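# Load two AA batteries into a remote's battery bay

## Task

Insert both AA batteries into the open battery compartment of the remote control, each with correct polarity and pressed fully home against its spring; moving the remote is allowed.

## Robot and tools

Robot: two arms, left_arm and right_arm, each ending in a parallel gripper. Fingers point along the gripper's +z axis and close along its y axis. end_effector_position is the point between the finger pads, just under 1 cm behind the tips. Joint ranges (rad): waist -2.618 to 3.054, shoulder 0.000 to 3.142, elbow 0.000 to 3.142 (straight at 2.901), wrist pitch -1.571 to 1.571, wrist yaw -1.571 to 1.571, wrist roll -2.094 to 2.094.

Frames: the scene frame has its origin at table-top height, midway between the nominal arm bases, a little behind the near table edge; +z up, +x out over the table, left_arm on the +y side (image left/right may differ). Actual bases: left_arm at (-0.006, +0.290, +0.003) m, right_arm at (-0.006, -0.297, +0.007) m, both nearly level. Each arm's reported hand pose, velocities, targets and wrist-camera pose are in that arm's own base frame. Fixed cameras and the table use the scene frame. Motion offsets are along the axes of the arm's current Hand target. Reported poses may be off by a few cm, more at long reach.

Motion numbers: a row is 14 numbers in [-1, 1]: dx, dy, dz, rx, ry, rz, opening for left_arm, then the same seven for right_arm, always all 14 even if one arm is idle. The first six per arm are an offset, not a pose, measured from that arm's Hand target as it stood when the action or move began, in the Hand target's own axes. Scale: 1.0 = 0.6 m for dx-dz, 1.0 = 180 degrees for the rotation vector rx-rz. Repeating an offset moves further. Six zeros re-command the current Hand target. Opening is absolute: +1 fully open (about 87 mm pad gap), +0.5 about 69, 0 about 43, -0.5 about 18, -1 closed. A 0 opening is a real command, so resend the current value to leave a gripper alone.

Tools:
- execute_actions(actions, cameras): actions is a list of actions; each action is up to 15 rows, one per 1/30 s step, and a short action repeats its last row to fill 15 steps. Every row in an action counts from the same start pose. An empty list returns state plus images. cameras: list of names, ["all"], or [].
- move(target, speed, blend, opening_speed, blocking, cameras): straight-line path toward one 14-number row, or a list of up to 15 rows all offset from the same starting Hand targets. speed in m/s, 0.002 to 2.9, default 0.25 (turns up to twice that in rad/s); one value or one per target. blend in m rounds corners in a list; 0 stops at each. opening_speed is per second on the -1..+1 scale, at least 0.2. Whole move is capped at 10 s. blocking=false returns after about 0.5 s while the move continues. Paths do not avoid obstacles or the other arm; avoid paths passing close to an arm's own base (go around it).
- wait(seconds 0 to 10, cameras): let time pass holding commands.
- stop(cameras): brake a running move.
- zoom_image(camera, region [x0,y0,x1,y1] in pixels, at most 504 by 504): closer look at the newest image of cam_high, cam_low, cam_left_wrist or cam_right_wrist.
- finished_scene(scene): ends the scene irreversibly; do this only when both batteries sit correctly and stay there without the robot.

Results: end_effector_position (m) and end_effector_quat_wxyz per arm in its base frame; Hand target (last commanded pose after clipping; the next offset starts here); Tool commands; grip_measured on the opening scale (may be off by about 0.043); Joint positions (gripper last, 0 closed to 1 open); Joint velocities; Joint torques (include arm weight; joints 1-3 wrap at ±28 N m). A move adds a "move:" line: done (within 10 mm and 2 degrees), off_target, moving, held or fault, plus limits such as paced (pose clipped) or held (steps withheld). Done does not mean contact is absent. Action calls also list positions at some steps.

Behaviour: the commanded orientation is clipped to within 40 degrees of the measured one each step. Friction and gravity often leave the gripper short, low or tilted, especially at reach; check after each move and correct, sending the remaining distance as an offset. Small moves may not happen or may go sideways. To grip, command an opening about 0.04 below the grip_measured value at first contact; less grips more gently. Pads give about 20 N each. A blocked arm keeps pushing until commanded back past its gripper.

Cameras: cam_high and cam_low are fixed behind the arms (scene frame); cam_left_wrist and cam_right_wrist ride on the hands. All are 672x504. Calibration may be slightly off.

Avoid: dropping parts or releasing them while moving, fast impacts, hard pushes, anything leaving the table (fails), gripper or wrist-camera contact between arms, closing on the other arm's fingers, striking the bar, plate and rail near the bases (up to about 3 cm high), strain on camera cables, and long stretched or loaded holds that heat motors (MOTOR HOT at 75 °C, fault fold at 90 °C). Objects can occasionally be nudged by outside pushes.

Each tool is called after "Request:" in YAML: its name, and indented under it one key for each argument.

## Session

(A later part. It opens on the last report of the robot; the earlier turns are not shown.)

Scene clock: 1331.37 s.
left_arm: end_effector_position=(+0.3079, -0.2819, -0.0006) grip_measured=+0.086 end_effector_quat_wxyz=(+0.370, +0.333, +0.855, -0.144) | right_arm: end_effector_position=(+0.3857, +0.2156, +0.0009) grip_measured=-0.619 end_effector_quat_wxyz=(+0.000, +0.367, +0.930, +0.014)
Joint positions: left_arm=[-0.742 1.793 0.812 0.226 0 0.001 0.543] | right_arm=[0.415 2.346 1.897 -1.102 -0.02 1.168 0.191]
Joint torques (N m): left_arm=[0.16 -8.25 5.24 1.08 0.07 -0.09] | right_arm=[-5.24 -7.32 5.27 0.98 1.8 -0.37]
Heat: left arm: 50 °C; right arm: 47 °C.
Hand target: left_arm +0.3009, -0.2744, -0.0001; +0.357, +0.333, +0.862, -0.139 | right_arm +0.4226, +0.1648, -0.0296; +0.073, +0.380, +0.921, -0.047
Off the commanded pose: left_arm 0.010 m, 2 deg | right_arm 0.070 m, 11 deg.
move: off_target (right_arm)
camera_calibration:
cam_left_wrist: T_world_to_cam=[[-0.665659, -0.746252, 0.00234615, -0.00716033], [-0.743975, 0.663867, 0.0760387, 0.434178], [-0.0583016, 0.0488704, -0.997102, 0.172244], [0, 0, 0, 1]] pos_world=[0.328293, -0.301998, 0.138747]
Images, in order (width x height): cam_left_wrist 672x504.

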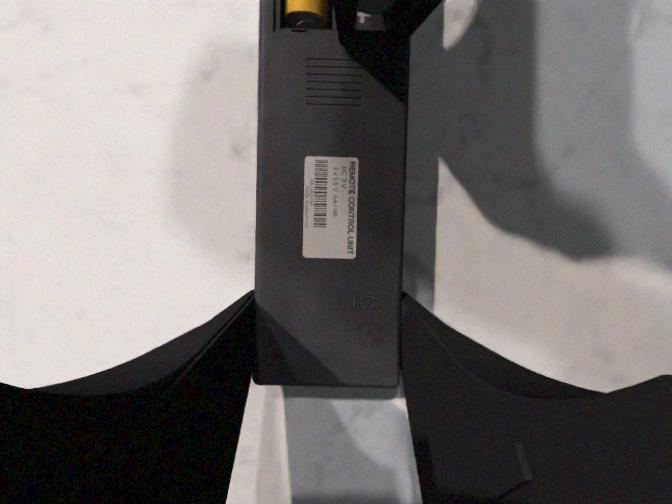

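Request:
move:
  target: [0,0,0,0,0,0,0, 0.03,0.0,0.02,0,-0.01,0,-0.68]
  speed: 0.1
  cameras: ["cam_left_wrist"]

Request:
zoom_image:
  camera: "cam_left_wrist"
  region: [240, 0, 440, 100]

Scene clock: 1339.20 s.
left_arm: end_effector_position=(+0.3079, -0.2819, -0.0006) grip_measured=+0.086 end_effector_quat_wxyz=(+0.370, +0.333, +0.855, -0.144) | right_arm: end_effector_position=(+0.3848, +0.2158, -0.0003) grip_measured=-0.619 end_effector_quat_wxyz=(+0.008, +0.366, +0.930, +0.018)
Joint positions: left_arm=[-0.742 1.793 0.812 0.226 0 0.001 0.543] | right_arm=[0.419 2.325 1.858 -1.067 -0.014 1.168 0.191]
Joint torques (N m): left_arm=[0.16 -8.23 5.23 1.09 0.07 -0.09] | right_arm=[-2.35 -6.42 2.15 1.29 1.96 0.04]
Heat: left arm: 50 °C; right arm: 47 °C.
Hand target: left_arm +0.3009, -0.2744, -0.0001; +0.357, +0.333, +0.862, -0.139 | right_arm +0.4110, +0.1756, -0.0445; +0.087, +0.379, +0.920, -0.053
Off the commanded pose: left_arm 0.010 m, 2 deg | right_arm 0.065 m, 12 deg.
move: off_target (right_arm)
camera_calibration:
cam_left_wrist: T_world_to_cam=[[-0.665659, -0.746252, 0.00234615, -0.00716033], [-0.743975, 0.663867, 0.0760387, 0.434178], [-0.0583016, 0.0488704, -0.997102, 0.172244], [0, 0, 0, 1]] pos_world=[0.328293, -0.301998, 0.138747]
Images, in order (width x height): cam_left_wrist 672x504.

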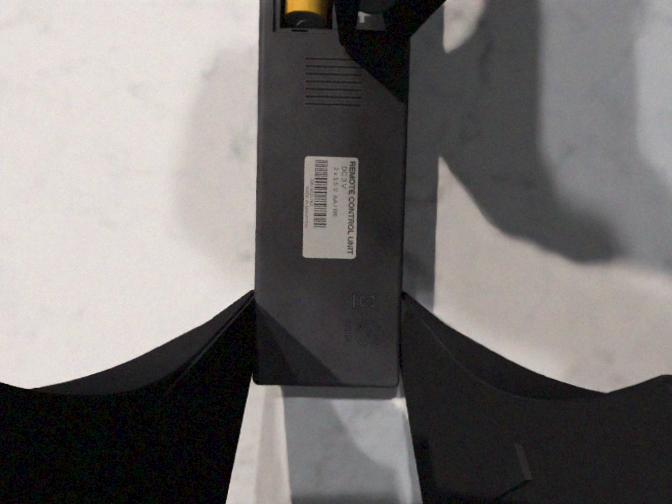

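Scaled by 2.520 from the camera's 672x504 image, which has a finer 960x720 frame.

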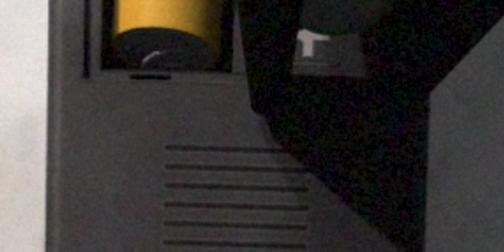

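Request:
move:
  target: [0,0,0,0,0,0,0, 0.04,0.0,0.015,0,-0.01,0,-0.68]
  speed: 0.1
  cameras: ["cam_left_wrist"]

Request:
zoom_image:
  camera: "cam_left_wrist"
  region: [240, 0, 440, 100]

Scene clock: 1344.00 s.
left_arm: end_effector_position=(+0.3077, -0.2818, -0.0007) grip_measured=+0.086 end_effector_quat_wxyz=(+0.369, +0.333, +0.856, -0.143) | right_arm: end_effector_position=(+0.3831, +0.2172, -0.0007) grip_measured=-0.619 end_effector_quat_wxyz=(+0.062, +0.367, +0.928, +0.006)
Joint positions: left_arm=[-0.742 1.793 0.812 0.225 0 0.001 0.543] | right_arm=[0.461 2.259 1.756 -0.976 0.084 1.211 0.191]
Joint torques (N m): left_arm=[0.16 -8.25 5.23 1.09 0.08 -0.09] | right_arm=[-1.09 -2.76 1.01 1.39 1.5 0.16]
Heat: left arm: 50 °C; right arm: 47 °C.
Hand target: left_arm +0.3009, -0.2744, -0.0001; +0.357, +0.333, +0.862, -0.139 | right_arm +0.3954, +0.1906, -0.0581; +0.101, +0.379, +0.918, -0.059
Off the commanded pose: left_arm 0.010 m, 2 deg | right_arm 0.064 m, 9 deg.
move: off_target (right_arm)
camera_calibration:
cam_left_wrist: T_world_to_cam=[[-0.665655, -0.746256, 0.00228145, -0.00714545], [-0.743916, 0.663803, 0.0771692, 0.433855], [-0.0591024, 0.0496708, -0.997015, 0.172527], [0, 0, 0, 1]] pos_world=[0.328192, -0.301896, 0.138548]
Images, in order (width x height): cam_left_wrist 672x504.

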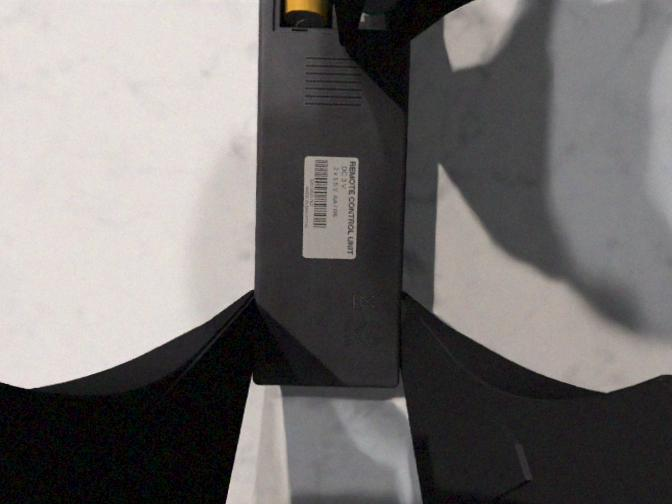

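Scaled by 2.520 from the camera's 672x504 image, which has a finer 960x720 frame.

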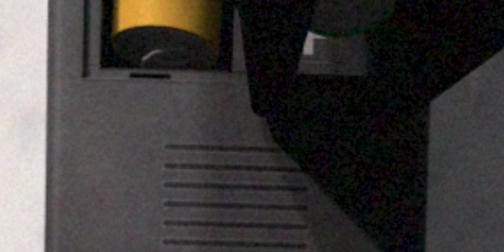

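Request:
move:
  target: [0,0,0,0,0,0,0, 0.03,0.0,-0.02,0,0.01,0,-0.68]
  speed: 0.1
  cameras: ["cam_left_wrist","cam_right_wrist"]

Request:
zoom_image:
  camera: "cam_left_wrist"
  region: [240, 0, 440, 100]

Request:
zoom_image:
  camera: "cam_right_wrist"
  region: [220, 120, 420, 400]

Scene clock: 1349.10 s.
left_arm: end_effector_position=(+0.3075, -0.2816, -0.0010) grip_measured=+0.086 end_effector_quat_wxyz=(+0.369, +0.333, +0.856, -0.143) | right_arm: end_effector_position=(+0.3824, +0.2188, +0.0000) grip_measured=-0.619 end_effector_quat_wxyz=(+0.080, +0.370, +0.926, -0.004)
Joint positions: left_arm=[-0.742 1.793 0.812 0.223 0 0.001 0.543] | right_arm=[0.481 2.248 1.742 -0.966 0.126 1.235 0.191]
Joint torques (N m): left_arm=[0.18 -8.25 5.24 1.11 0.08 -0.09] | right_arm=[-0.09 -3.34 1.36 1.22 0.92 0.33]
Heat: left arm: 50 °C; right arm: 46 °C.
Hand target: left_arm +0.3009, -0.2744, -0.0001; +0.357, +0.333, +0.862, -0.139 | right_arm +0.3812, +0.2051, -0.0506; +0.087, +0.379, +0.920, -0.053
Off the commanded pose: left_arm 0.010 m, 2 deg | right_arm 0.052 m, 6 deg.
move: off_target (right_arm)
camera_calibration:
cam_left_wrist: T_world_to_cam=[[-0.665652, -0.746259, 0.00226738, -0.0071445], [-0.74383, 0.663725, 0.0786546, 0.433611], [-0.0602016, 0.0506701, -0.996899, 0.172976], [0, 0, 0, 1]] pos_world=[0.32819, -0.301894, 0.13835]
cam_right_wrist: T_world_to_cam=[[-0.673557, -0.73645, -0.0629453, 0.414804], [-0.589536, 0.483912, 0.646743, 0.142001], [-0.445834, 0.472727, -0.760106, 0.212661], [0, 0, 0, 1]] pos_world=[0.45792, 0.136236, 0.0959168]
Images, in order (width x height): cam_left_wrist 672x504, cam_right_wrist 672x504.

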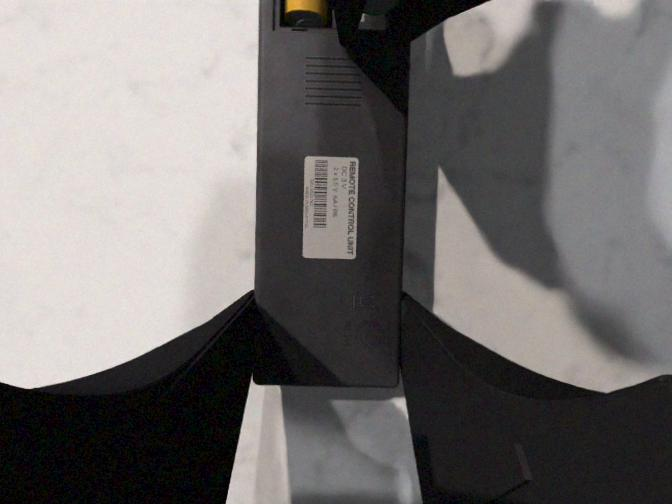

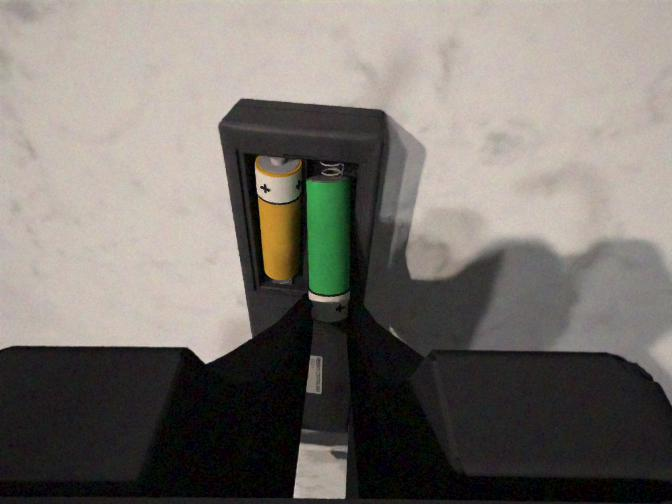

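Scaled by 2.520 from the camera's 672x504 image, which has a finer 960x720 frame.

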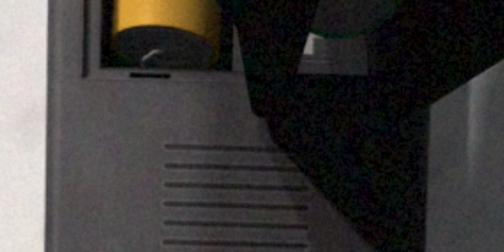

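Scaled by 1.800 from the camera's 672x504 image, which has a finer 960x720 frame.

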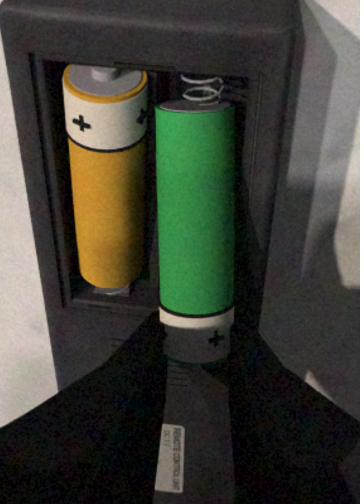

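Request:
zoom_image:
  camera: "cam_right_wrist"
  region: [240, 260, 360, 350]

Request:
zoom_image:
  camera: "cam_left_wrist"
  region: [270, 0, 410, 50]

Request:
execute_actions:
  actions: []
  cameras: ["cam_low"]

Request:
zoom_image:
  camera: "cam_low"
  region: [200, 295, 270, 345]

Scaled by 4.200 from the camera's 672x504 image, which has a finer 960x720 frame.

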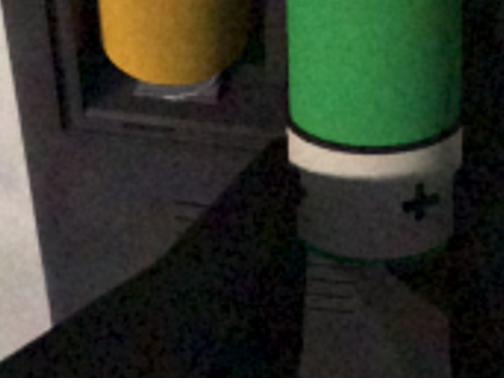

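Scaled by 3.600 from the camera's 672x504 image, which has a finer 960x720 frame.

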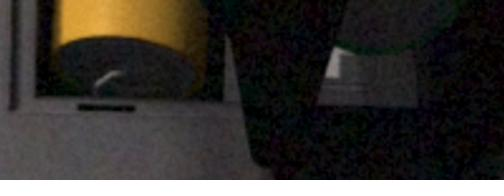

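Scene clock: 1385.70 s.
left_arm: end_effector_position=(+0.3075, -0.2816, -0.0010) grip_measured=+0.086 end_effector_quat_wxyz=(+0.369, +0.333, +0.856, -0.143) | right_arm: end_effector_position=(+0.3824, +0.2187, +0.0000) grip_measured=-0.619 end_effector_quat_wxyz=(+0.080, +0.370, +0.926, -0.004)
Joint positions: left_arm=[-0.742 1.793 0.812 0.223 0 0.001 0.543] | right_arm=[0.481 2.248 1.742 -0.966 0.127 1.236 0.191]
Joint velocities: within noise
Joint torques (N m): left_arm=[0.14 -8.27 5.24 1.11 0.08 -0.08] | right_arm=[-0.01 -3.69 1.31 1.13 0.88 0.31]
Heat: left arm: 50 °C; right arm: 42 °C.
Hand target: left_arm +0.3009, -0.2744, -0.0001; +0.357, +0.333, +0.862, -0.139 | right_arm +0.3812, +0.2051, -0.0506; +0.087, +0.379, +0.920, -0.053
Tool commands: left_gripper/opening=+0.0 right_gripper/opening=-0.68
Off the commanded pose: left_arm 0.010 m, 2 deg | right_arm 0.052 m, 6 deg.
Images, in order (width x height): cam_low 672x504.

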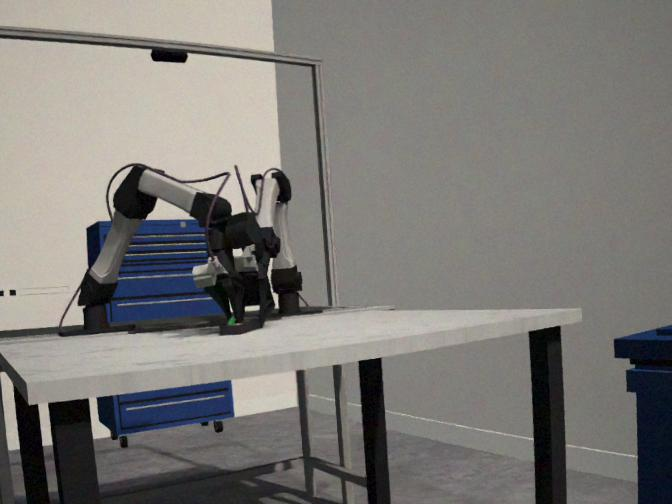

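Scaled by 7.200 from the camera's 672x504 image, which has a finer 960x720 frame.

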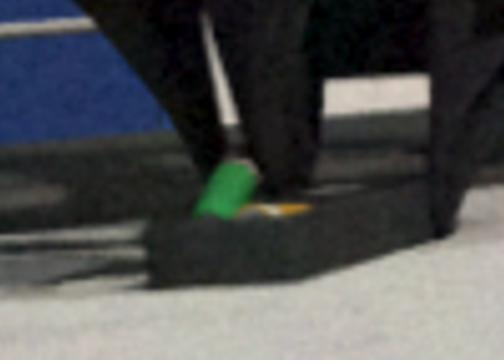

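Request:
move:
  target:
    - [0,0,0,0,0,0,0, -0.0173,0.0148,-0.0907,0,0,0,-0.66]
    - [0,0,0,0,0,0,0, -0.0173,0.0148,-0.0907,0,0,0,-0.45]
  opening_speed: 0.4
  speed: 0.08
  cameras: ["cam_right_wrist","cam_low"]

Request:
zoom_image:
  camera: "cam_right_wrist"
  region: [220, 120, 420, 400]

Request:
zoom_image:
  camera: "cam_low"
  region: [200, 295, 270, 345]

Scene clock: 1449.13 s.
left_arm: end_effector_position=(+0.3071, -0.2813, -0.0013) grip_measured=+0.086 end_effector_quat_wxyz=(+0.368, +0.333, +0.856, -0.143) | right_arm: end_effector_position=(+0.3803, +0.2155, +0.0031) grip_measured=-0.450 end_effector_quat_wxyz=(+0.072, +0.372, +0.924, -0.048)
Joint positions: left_arm=[-0.742 1.793 0.812 0.221 0 0.001 0.543] | right_arm=[0.495 2.311 1.866 -1.107 0.173 1.259 0.275]
Joint torques (N m): left_arm=[0.16 -8.25 5.24 1.12 0.08 -0.08] | right_arm=[-0.59 -10.67 7.08 0.4 0.44 0.13]
Heat: left arm: 51 °C; right arm: 40 °C.
Hand target: left_arm +0.3009, -0.2745, +0.0000; +0.357, +0.333, +0.862, -0.139 | right_arm +0.3882, +0.2132, +0.0045; +0.087, +0.379, +0.920, -0.053
Off the commanded pose: left_arm 0.009 m, 1 deg | right_arm 0.008 m, 2 deg.
move: done; target 2's new opening was sent with right_arm's hand 0.011 m and 3 deg from that target
camera_calibration:
cam_right_wrist: T_world_to_cam=[[-0.682966, -0.730039, 0.0245035, 0.413126], [-0.553607, 0.539212, 0.634641, 0.114715], [-0.476525, 0.419873, -0.772418, 0.238772], [0, 0, 0, 1]] pos_world=[0.459439, 0.139489, 0.101506]
Images, in order (width x height): cam_low 672x504, cam_right_wrist 672x504.

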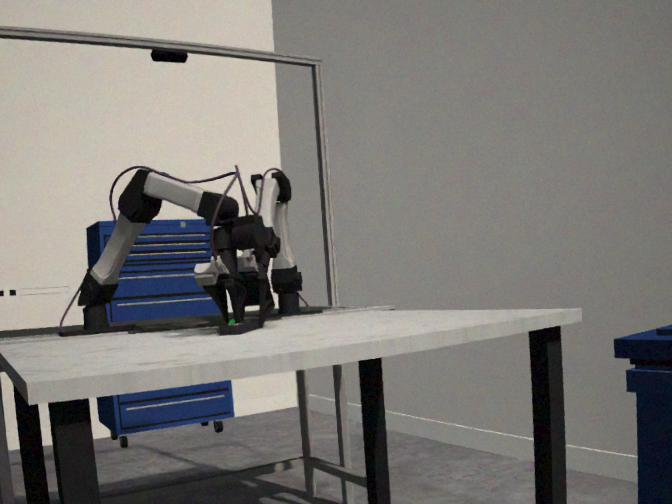

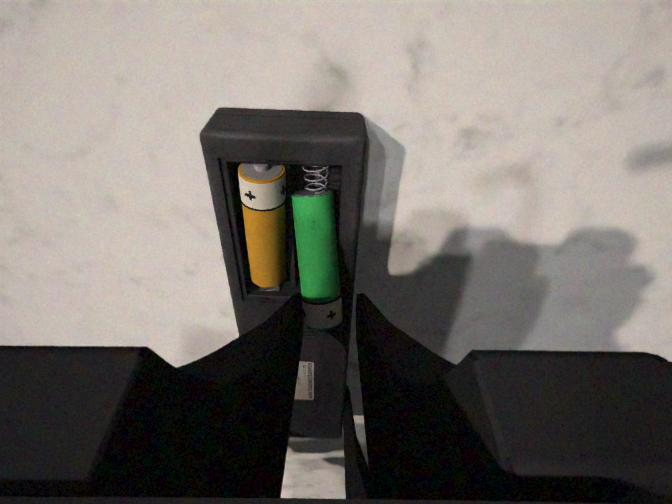

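Scaled by 1.800 from the camera's 672x504 image, which has a finer 960x720 frame.

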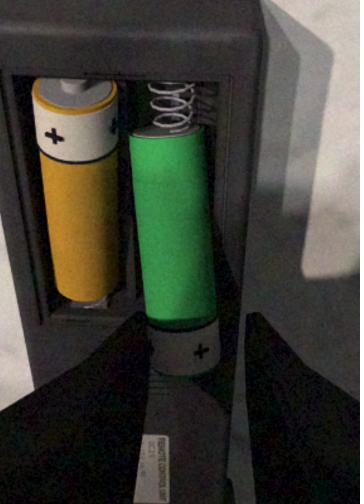

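Scaled by 7.200 from the camera's 672x504 image, which has a finer 960x720 frame.

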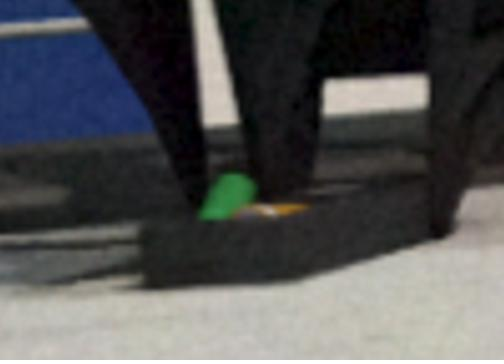

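Request:
execute_actions:
  actions: []
  cameras: ["cam_left_wrist"]

Request:
zoom_image:
  camera: "cam_left_wrist"
  region: [270, 0, 450, 90]

Scene clock: 1466.87 s.
left_arm: end_effector_position=(+0.3071, -0.2813, -0.0013) grip_measured=+0.086 end_effector_quat_wxyz=(+0.368, +0.333, +0.856, -0.143) | right_arm: end_effector_position=(+0.3803, +0.2155, +0.0031) grip_measured=-0.450 end_effector_quat_wxyz=(+0.072, +0.372, +0.924, -0.048)
Joint positions: left_arm=[-0.742 1.793 0.812 0.221 0 0.001 0.543] | right_arm=[0.495 2.311 1.866 -1.107 0.173 1.259 0.275]
Joint velocities: within noise
Joint torques (N m): left_arm=[0.12 -8.27 5.23 1.12 0.08 -0.08] | right_arm=[-0.5 -10.51 6.91 0.36 0.47 0.2]
Heat: left arm: 51 °C; right arm: 44 °C.
Hand target: left_arm +0.3009, -0.2745, +0.0000; +0.357, +0.333, +0.862, -0.139 | right_arm +0.3882, +0.2132, +0.0045; +0.087, +0.379, +0.920, -0.053
Tool commands: left_gripper/opening=+0.0 right_gripper/opening=-0.45
Off the commanded pose: left_arm 0.009 m, 1 deg | right_arm 0.008 m, 2 deg.
camera_calibration:
cam_left_wrist: T_world_to_cam=[[-0.665891, -0.746045, 0.00251064, -0.00709281], [-0.743461, 0.663857, 0.0809959, 0.433027], [-0.0620933, 0.0520678, -0.996711, 0.173478], [0, 0, 0, 1]] pos_world=[0.327987, -0.301792, 0.137852]
Images, in order (width x height): cam_left_wrist 672x504.

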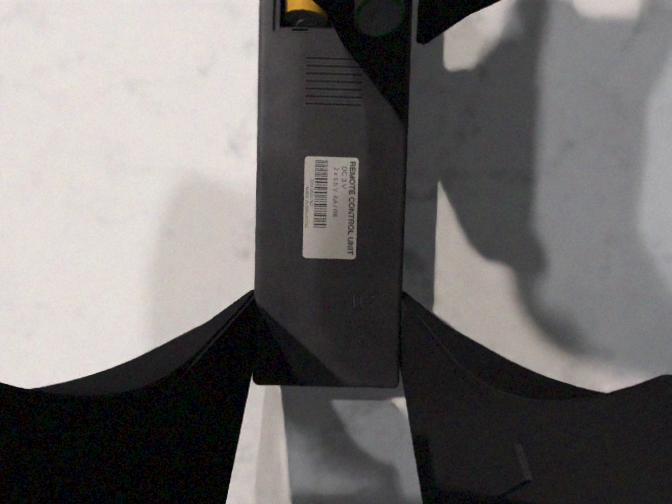

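Scaled by 2.800 from the camera's 672x504 image, which has a finer 960x720 frame.

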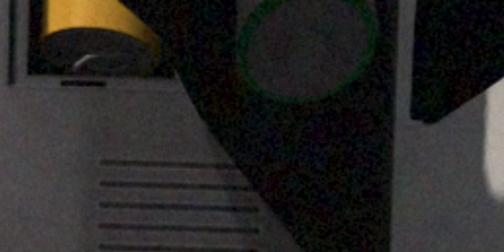

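Request:
move:
  target:
    - [0,0,0,0,0,0,0, -0.002,0.011,-0.014,0,0,0,-0.45]
    - [0,0,0,0,0,0,0, -0.002,0.009,0.0,0,0,0,-0.45]
  speed: 0.06
  cameras: ["cam_right_wrist"]

Request:
zoom_image:
  camera: "cam_right_wrist"
  region: [220, 120, 420, 400]

Scene clock: 1484.67 s.
left_arm: end_effector_position=(+0.3070, -0.2812, -0.0014) grip_measured=+0.086 end_effector_quat_wxyz=(+0.367, +0.333, +0.856, -0.143) | right_arm: end_effector_position=(+0.3879, +0.2166, +0.0087) grip_measured=-0.450 end_effector_quat_wxyz=(+0.078, +0.373, +0.923, -0.053)
Joint positions: left_arm=[-0.742 1.793 0.812 0.221 0 0.001 0.543] | right_arm=[0.495 2.339 1.936 -1.15 0.188 1.261 0.275]
Joint torques (N m): left_arm=[0.16 -8.28 5.27 1.13 0.08 -0.08] | right_arm=[-0.5 -11.07 5.05 0.6 0.37 0.14]
Heat: left arm: 51 °C; right arm: 47 °C.
Hand target: left_arm +0.3009, -0.2744, -0.0001; +0.357, +0.333, +0.862, -0.139 | right_arm +0.3929, +0.2162, +0.0047; +0.087, +0.379, +0.920, -0.053
Off the commanded pose: left_arm 0.009 m, 1 deg | right_arm 0.006 m, 1 deg.
move: done
camera_calibration:
cam_right_wrist: T_world_to_cam=[[-0.68499, -0.727964, 0.0292628, 0.41927], [-0.556624, 0.548835, 0.623658, 0.114006], [-0.470061, 0.410911, -0.781149, 0.24566], [0, 0, 0, 1]] pos_world=[0.46613, 0.141698, 0.108527]
Images, in order (width x height): cam_right_wrist 672x504.

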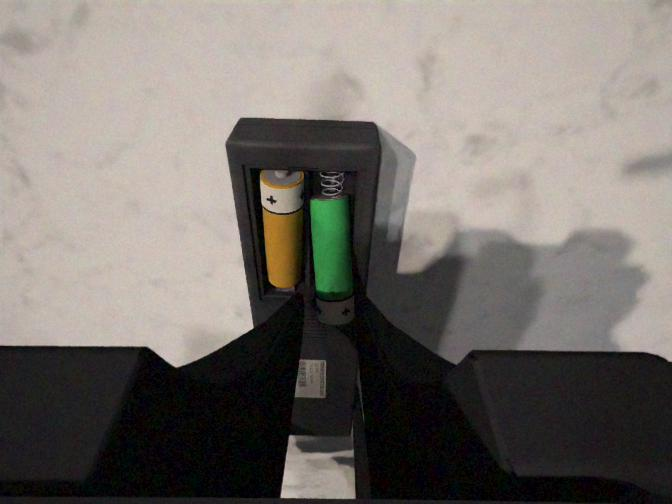

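Scaled by 1.800 from the camera's 672x504 image, which has a finer 960x720 frame.

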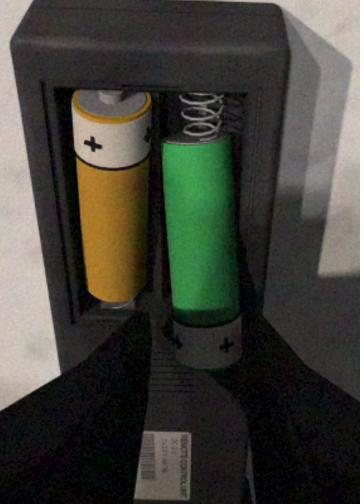

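Request:
move:
  target:
    - [0,0,0,0,0,0,0, 0.012,-0.001,-0.008,0,0,0,-0.45]
    - [0,0,0,0,0,0,0, 0.011,-0.001,0.007,0,0,0,-0.45]
  speed: 0.06
  cameras: ["cam_right_wrist"]

Request:
zoom_image:
  camera: "cam_right_wrist"
  region: [220, 120, 420, 400]

Scene clock: 1491.53 s.
left_arm: end_effector_position=(+0.3070, -0.2812, -0.0014) grip_measured=+0.086 end_effector_quat_wxyz=(+0.367, +0.333, +0.856, -0.143) | right_arm: end_effector_position=(+0.3833, +0.2172, +0.0028) grip_measured=-0.450 end_effector_quat_wxyz=(+0.075, +0.375, +0.922, -0.057)
Joint positions: left_arm=[-0.742 1.793 0.812 0.221 0 0.001 0.543] | right_arm=[0.501 2.339 1.912 -1.138 0.188 1.272 0.275]
Joint torques (N m): left_arm=[0.2 -8.25 5.2 1.14 0.07 -0.07] | right_arm=[0.16 -11.29 4.6 0.73 0.32 0.15]
Heat: left arm: 51 °C; right arm: 47 °C.
Hand target: left_arm +0.3009, -0.2744, -0.0001; +0.357, +0.333, +0.862, -0.139 | right_arm +0.3883, +0.2196, -0.0008; +0.087, +0.379, +0.920, -0.053
Off the commanded pose: left_arm 0.009 m, 1 deg | right_arm 0.007 m, 2 deg.
move: done
camera_calibration:
cam_right_wrist: T_world_to_cam=[[-0.688491, -0.724197, 0.0389738, 0.417237], [-0.548421, 0.55504, 0.625432, 0.110285], [-0.474568, 0.40923, -0.779305, 0.240815], [0, 0, 0, 1]] pos_world=[0.46203, 0.142401, 0.102431]
Images, in order (width x height): cam_right_wrist 672x504.

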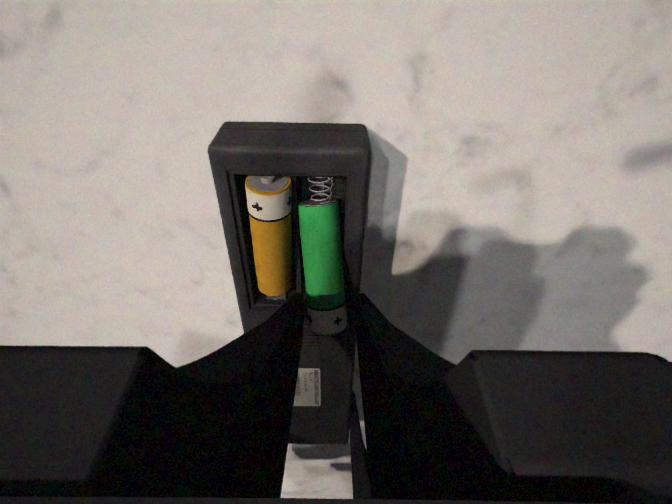

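Scaled by 1.800 from the camera's 672x504 image, which has a finer 960x720 frame.

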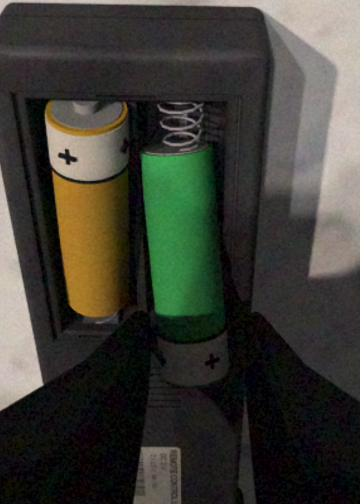

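Request:
move:
  target:
    - [0,0,0,0,0,0,0, 0.006,0.007,-0.016,0,0,0,-0.45]
    - [0,0,0,0,0,0,0, 0.007,0.0055,-0.003,0,0,0,-0.45]
  speed: 0.06
  cameras: ["cam_right_wrist"]

Request:
zoom_image:
  camera: "cam_right_wrist"
  region: [220, 120, 420, 400]

Scene clock: 1497.37 s.
left_arm: end_effector_position=(+0.3070, -0.2812, -0.0014) grip_measured=+0.086 end_effector_quat_wxyz=(+0.367, +0.333, +0.856, -0.143) | right_arm: end_effector_position=(+0.3819, +0.2213, +0.0036) grip_measured=-0.450 end_effector_quat_wxyz=(+0.077, +0.374, +0.923, -0.058)
Joint positions: left_arm=[-0.742 1.793 0.812 0.221 0 0.001 0.543] | right_arm=[0.512 2.342 1.921 -1.145 0.193 1.282 0.275]
Joint torques (N m): left_arm=[0.14 -8.23 5.23 1.13 0.07 -0.09] | right_arm=[0.09 -10.81 5.24 0.65 0.32 0.23]
Heat: left arm: 51 °C; right arm: 48 °C.
Hand target: left_arm +0.3009, -0.2744, -0.0001; +0.357, +0.333, +0.862, -0.139 | right_arm +0.3876, +0.2251, +0.0001; +0.087, +0.380, +0.920, -0.053
Off the commanded pose: left_arm 0.009 m, 1 deg | right_arm 0.008 m, 2 deg.
move: done
camera_calibration:
cam_right_wrist: T_world_to_cam=[[-0.687267, -0.725303, 0.0399892, 0.418913], [-0.55082, 0.556242, 0.622248, 0.107467], [-0.473562, 0.405624, -0.781798, 0.239525], [0, 0, 0, 1]] pos_world=[0.46053, 0.146904, 0.103637]
Images, in order (width x height): cam_right_wrist 672x504.

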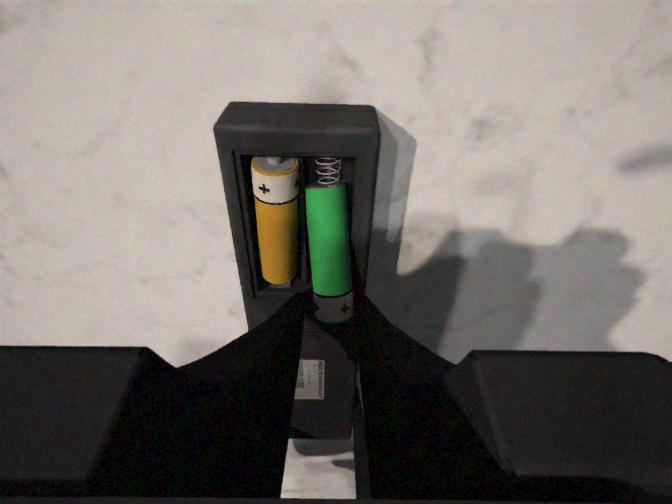

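Scaled by 1.800 from the camera's 672x504 image, which has a finer 960x720 frame.

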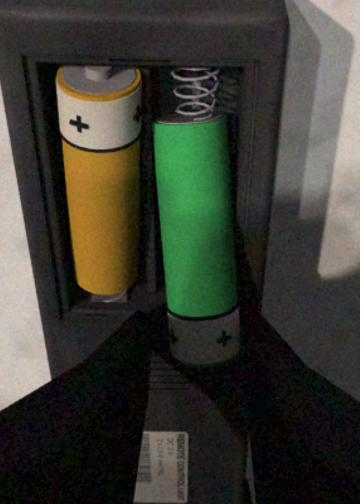

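Request:
move:
  target: [0,0,0,0,0,0,0, 0,0,0,0,0,0,-0.68]
  opening_speed: 0.3
  cameras: ["cam_right_wrist","cam_low"]

Request:
zoom_image:
  camera: "cam_right_wrist"
  region: [220, 120, 420, 400]

Request:
zoom_image:
  camera: "cam_low"
  region: [200, 295, 270, 345]

Scene clock: 1504.23 s.
left_arm: end_effector_position=(+0.3070, -0.2812, -0.0014) grip_measured=+0.086 end_effector_quat_wxyz=(+0.367, +0.333, +0.856, -0.143) | right_arm: end_effector_position=(+0.3837, +0.2223, +0.0035) grip_measured=-0.614 end_effector_quat_wxyz=(+0.079, +0.374, +0.922, -0.055)
Joint positions: left_arm=[-0.742 1.793 0.812 0.221 0 0.001 0.543] | right_arm=[0.512 2.342 1.921 -1.137 0.193 1.282 0.193]
Joint torques (N m): left_arm=[0.18 -8.27 5.27 1.13 0.07 -0.08] | right_arm=[0.13 -10.82 5.27 0.57 0.33 0.21]
Heat: left arm: 51 °C; right arm: 48 °C.
Hand target: left_arm +0.3009, -0.2744, -0.0001; +0.357, +0.333, +0.862, -0.139 | right_arm +0.3876, +0.2251, +0.0001; +0.087, +0.379, +0.920, -0.053
Off the commanded pose: left_arm 0.009 m, 1 deg | right_arm 0.006 m, 1 deg.
move: done
camera_calibration:
cam_right_wrist: T_world_to_cam=[[-0.687566, -0.725402, 0.0323395, 0.421037], [-0.55514, 0.553849, 0.62054, 0.11014], [-0.468052, 0.408709, -0.783508, 0.237134], [0, 0, 0, 1]] pos_world=[0.461624, 0.147501, 0.103834]
Images, in order (width x height): cam_low 672x504, cam_right_wrist 672x504.

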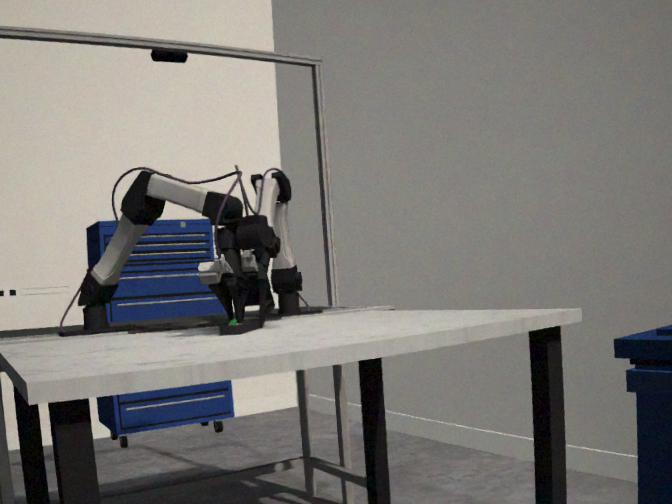

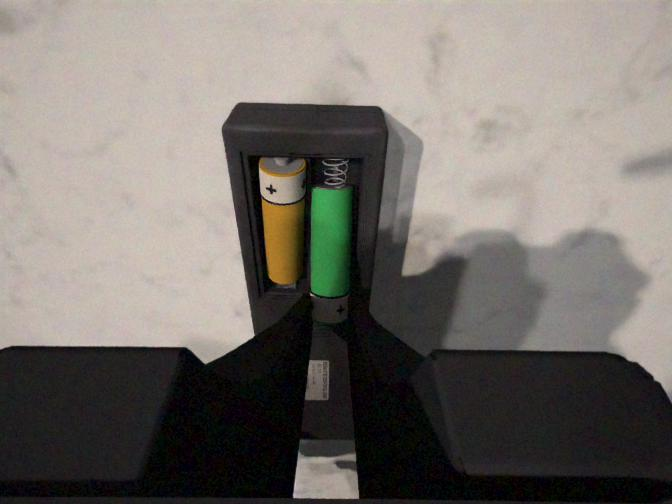

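Scaled by 1.800 from the camera's 672x504 image, which has a finer 960x720 frame.

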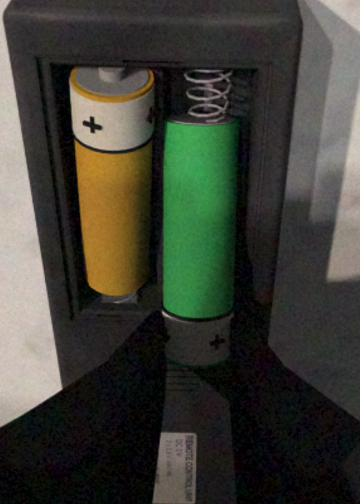

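Scaled by 7.200 from the camera's 672x504 image, which has a finer 960x720 frame.

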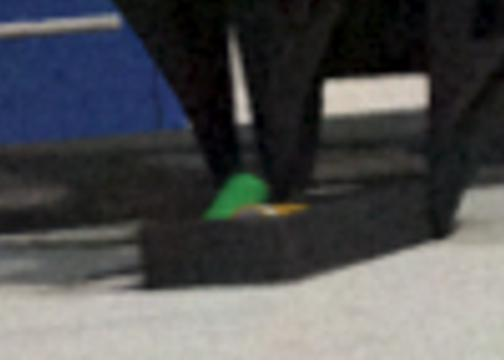

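Request:
move:
  target: [0,0,0,0,0,0,0, -0.0925,-0.023,0.0195,0.006,0,0,-0.69]
  speed: 0.08
  cameras: ["cam_right_wrist","cam_low","cam_left_wrist"]

Request:
zoom_image:
  camera: "cam_right_wrist"
  region: [220, 120, 420, 400]

Request:
zoom_image:
  camera: "cam_low"
  region: [200, 295, 270, 345]

Request:
zoom_image:
  camera: "cam_left_wrist"
  region: [270, 0, 450, 90]

Scene clock: 1512.47 s.
left_arm: end_effector_position=(+0.3082, -0.2831, +0.0003) grip_measured=+0.086 end_effector_quat_wxyz=(+0.371, +0.333, +0.854, -0.146) | right_arm: end_effector_position=(+0.3891, +0.2104, +0.0058) grip_measured=-0.614 end_effector_quat_wxyz=(+0.033, +0.367, +0.929, -0.029)
Joint positions: left_arm=[-0.742 1.793 0.812 0.231 0.003 0.001 0.543] | right_arm=[0.443 2.361 1.957 -1.164 0.088 1.195 0.193]
Joint torques (N m): left_arm=[0.13 -8.25 5.22 1.04 0.04 -0.08] | right_arm=[-4.31 -10.45 7.01 0.63 1.24 -0.28]
Heat: left arm: 51 °C; right arm: 48 °C.
Hand target: left_arm +0.3009, -0.2744, -0.0001; +0.357, +0.333, +0.862, -0.139 | right_arm +0.4179, +0.1753, +0.0000; +0.083, +0.380, +0.919, -0.062
Off the commanded pose: left_arm 0.011 m, 2 deg | right_arm 0.046 m, 7 deg.
move: off_target (left_arm, right_arm)
camera_calibration:
cam_left_wrist: T_world_to_cam=[[-0.667527, -0.744571, 0.00471884, -0.00667273], [-0.742493, 0.666112, 0.0706939, 0.435319], [-0.0557799, 0.0436864, -0.997487, 0.170913], [0, 0, 0, 1]] pos_world=[0.3283, -0.302406, 0.13974]
cam_right_wrist: T_world_to_cam=[[-0.672395, -0.739964, 0.0184012, 0.413308], [-0.520006, 0.489922, 0.699693, 0.117579], [-0.526763, 0.460901, -0.714206, 0.257714], [0, 0, 0, 1]] pos_world=[0.474802, 0.129447, 0.0941863]
Images, in order (width x height): cam_low 672x504, cam_left_wrist 672x504, cam_right_wrist 672x504.

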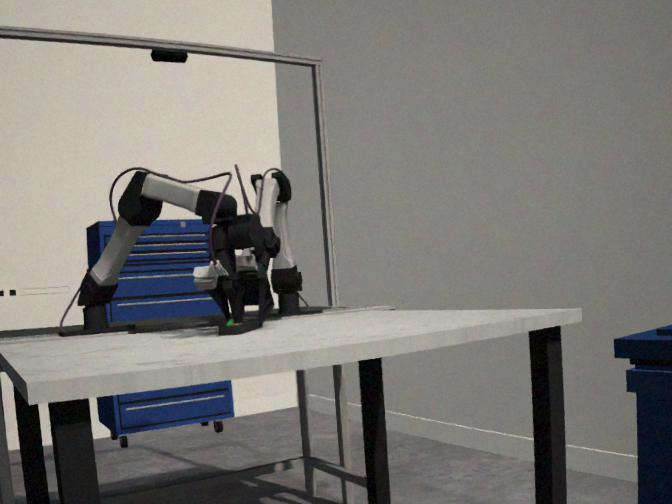

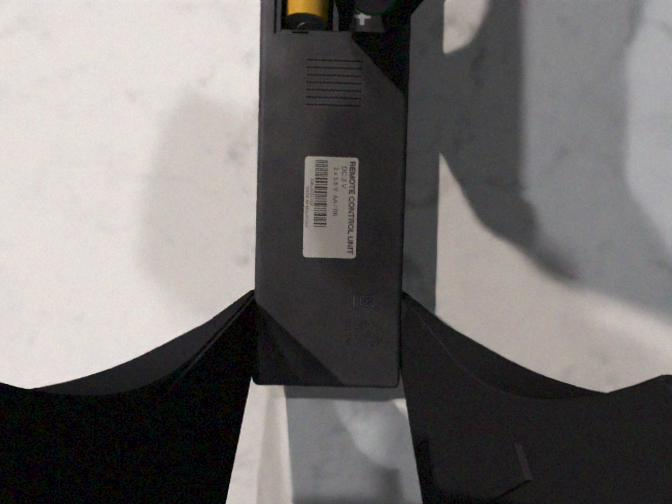

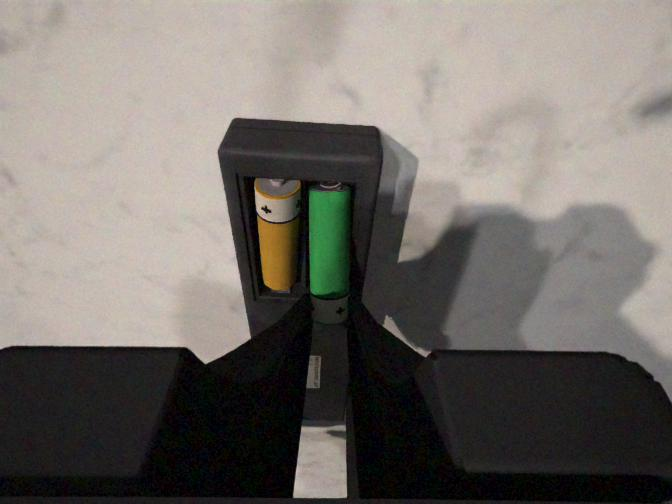

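Scaled by 1.800 from the camera's 672x504 image, which has a finer 960x720 frame.

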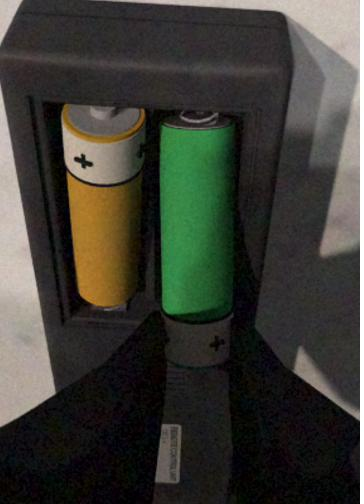

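Scaled by 7.200 from the camera's 672x504 image, which has a finer 960x720 frame.

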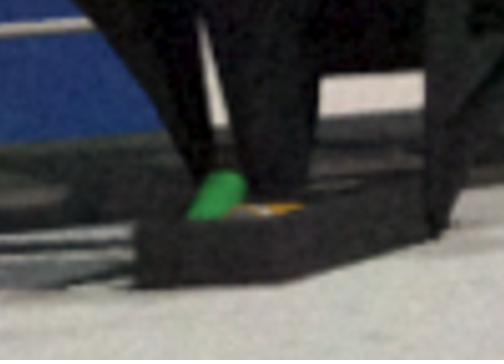

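Scaled by 2.800 from the camera's 672x504 image, which has a finer 960x720 frame.

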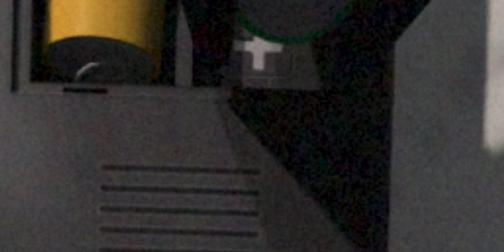

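Request:
move:
  target: [0,0,0,0,0,0,0, 0.015,0.002,0.0735,0,-0.02,0,-0.69]
  speed: 0.08
  cameras: ["cam_right_wrist","cam_low","cam_left_wrist"]

Request:
zoom_image:
  camera: "cam_right_wrist"
  region: [220, 120, 420, 400]

Request:
zoom_image:
  camera: "cam_low"
  region: [200, 295, 270, 345]

Request:
zoom_image:
  camera: "cam_left_wrist"
  region: [270, 0, 450, 90]

Scene clock: 1519.70 s.
left_arm: end_effector_position=(+0.3083, -0.2831, +0.0003) grip_measured=+0.086 end_effector_quat_wxyz=(+0.372, +0.334, +0.854, -0.146) | right_arm: end_effector_position=(+0.3882, +0.2104, +0.0001) grip_measured=-0.614 end_effector_quat_wxyz=(+0.041, +0.367, +0.929, -0.019)
Joint positions: left_arm=[-0.742 1.793 0.812 0.232 0.003 0.002 0.543] | right_arm=[0.443 2.332 1.884 -1.094 0.086 1.194 0.193]
Joint torques (N m): left_arm=[0.18 -8.28 5.22 1.05 0.05 -0.1] | right_arm=[-2.62 -5.39 1.95 1.48 1.76 -0.05]
Heat: left arm: 51 °C; right arm: 47 °C.
Hand target: left_arm +0.3009, -0.2745, +0.0000; +0.357, +0.333, +0.862, -0.139 | right_arm +0.4172, +0.1746, -0.0449; +0.112, +0.378, +0.916, -0.073
Off the commanded pose: left_arm 0.011 m, 2 deg | right_arm 0.065 m, 10 deg.
move: off_target (left_arm, right_arm)
camera_calibration:
cam_left_wrist: T_world_to_cam=[[-0.668319, -0.743866, 0.00359973, -0.00618187], [-0.741863, 0.666859, 0.0702699, 0.435383], [-0.054672, 0.0442922, -0.997522, 0.170836], [0, 0, 0, 1]] pos_world=[0.328203, -0.302505, 0.13984]
cam_right_wrist: T_world_to_cam=[[-0.672008, -0.740507, -0.00731102, 0.412869], [-0.536769, 0.480268, 0.693701, 0.12964], [-0.51018, 0.470098, -0.720226, 0.244911], [0, 0, 0, 1]] pos_world=[0.471987, 0.128338, 0.0894786]
Images, in order (width x height): cam_low 672x504, cam_left_wrist 672x504, cam_right_wrist 672x504.

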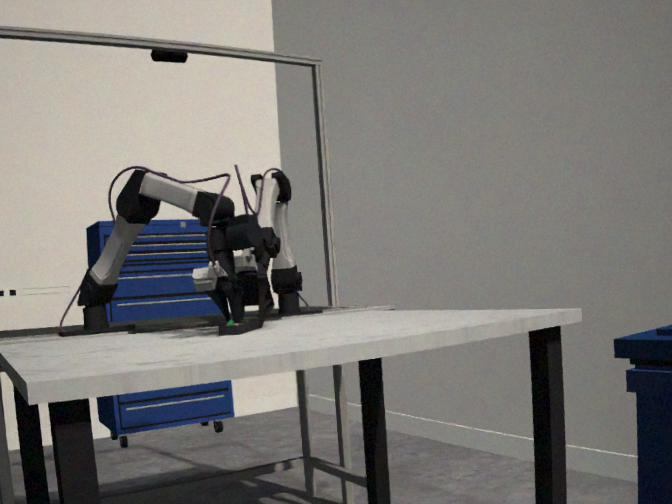

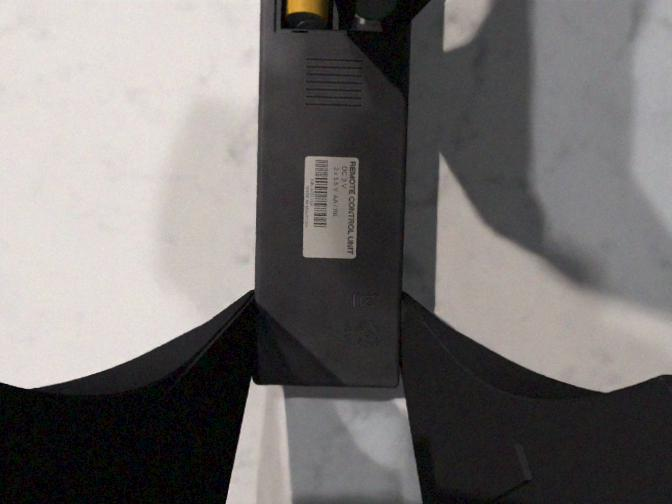

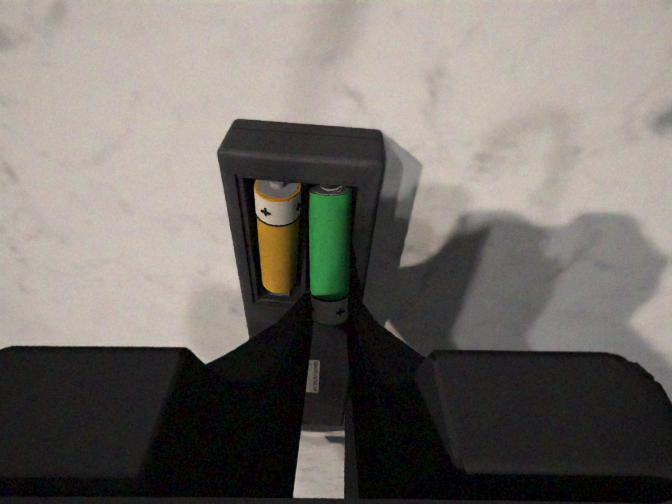

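Scaled by 1.800 from the camera's 672x504 image, which has a finer 960x720 frame.

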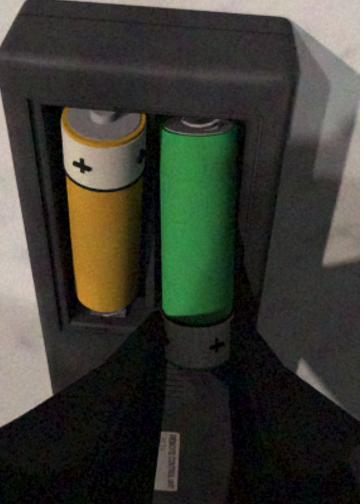

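Scaled by 7.200 from the camera's 672x504 image, which has a finer 960x720 frame.

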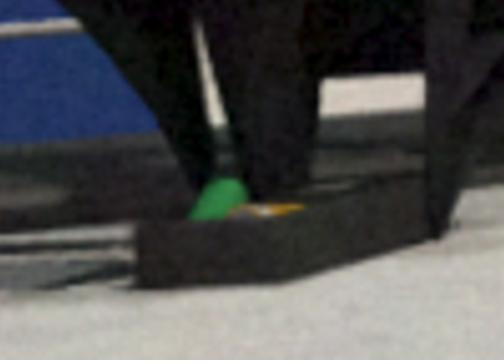

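Scaled by 2.800 from the camera's 672x504 image, which has a finer 960x720 frame.

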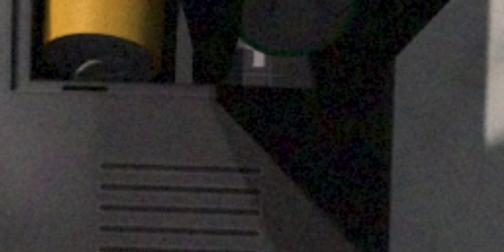

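Request:
move:
  target: [0,0,0,0,0,0,0, 0.012,0.002,0.06,0,-0.02,0,-0.69]
  speed: 0.08
  cameras: ["cam_low","cam_left_wrist"]

Request:
zoom_image:
  camera: "cam_low"
  region: [200, 295, 270, 345]

Request:
zoom_image:
  camera: "cam_left_wrist"
  region: [270, 0, 450, 90]

Scene clock: 1529.73 s.
left_arm: end_effector_position=(+0.3077, -0.2825, -0.0003) grip_measured=+0.086 end_effector_quat_wxyz=(+0.370, +0.334, +0.855, -0.145) | right_arm: end_effector_position=(+0.3860, +0.2107, -0.0040) grip_measured=-0.614 end_effector_quat_wxyz=(+0.063, +0.362, +0.930, -0.013)
Joint positions: left_arm=[-0.742 1.793 0.812 0.227 0.003 0.002 0.543] | right_arm=[0.456 2.288 1.795 -1.01 0.109 1.194 0.193]
Joint torques (N m): left_arm=[0.14 -8.27 5.22 1.08 0.05 -0.1] | right_arm=[-2.15 -0.35 0.35 1.98 2.04 0.12]
Heat: left arm: 51 °C; right arm: 45 °C.
Hand target: left_arm +0.3009, -0.2745, -0.0001; +0.357, +0.333, +0.862, -0.139 | right_arm +0.4185, +0.1723, -0.0815; +0.141, +0.376, +0.912, -0.085
Off the commanded pose: left_arm 0.011 m, 2 deg | right_arm 0.092 m, 12 deg.
move: off_target (left_arm, right_arm)
camera_calibration:
cam_left_wrist: T_world_to_cam=[[-0.668356, -0.743833, 0.00351779, -0.00620453], [-0.741595, 0.666697, 0.0745069, 0.434491], [-0.057766, 0.0471884, -0.997214, 0.171874], [0, 0, 0, 1]] pos_world=[0.327998, -0.302399, 0.139045]
Images, in order (width x height): cam_low 672x504, cam_left_wrist 672x504.

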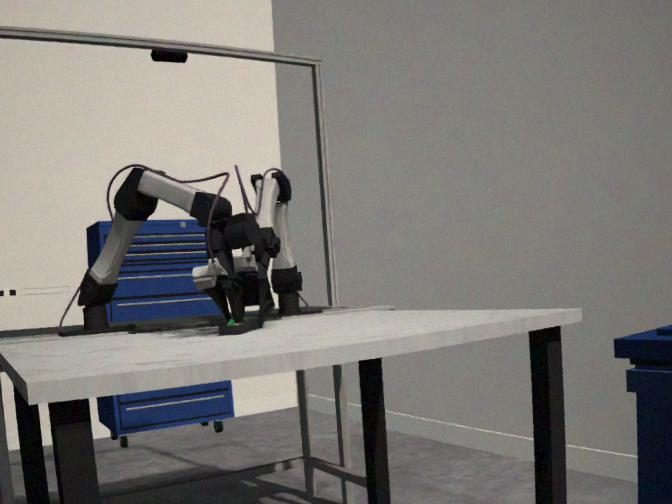

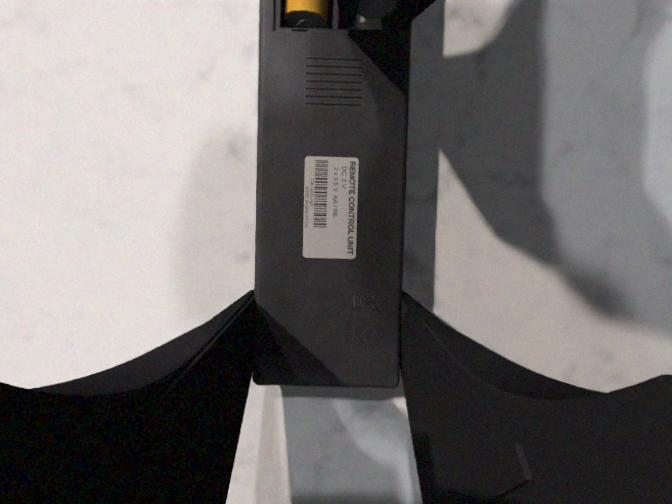

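Scaled by 7.200 from the camera's 672x504 image, which has a finer 960x720 frame.

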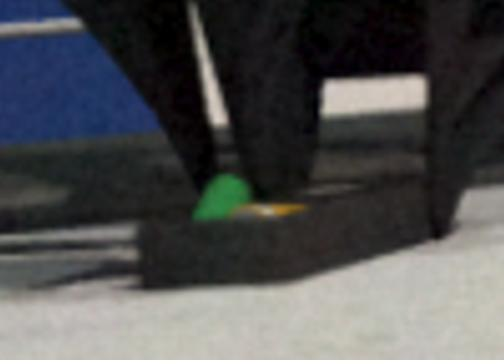

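Scaled by 2.800 from the camera's 672x504 image, which has a finer 960x720 frame.

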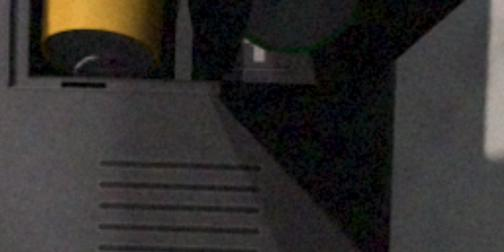

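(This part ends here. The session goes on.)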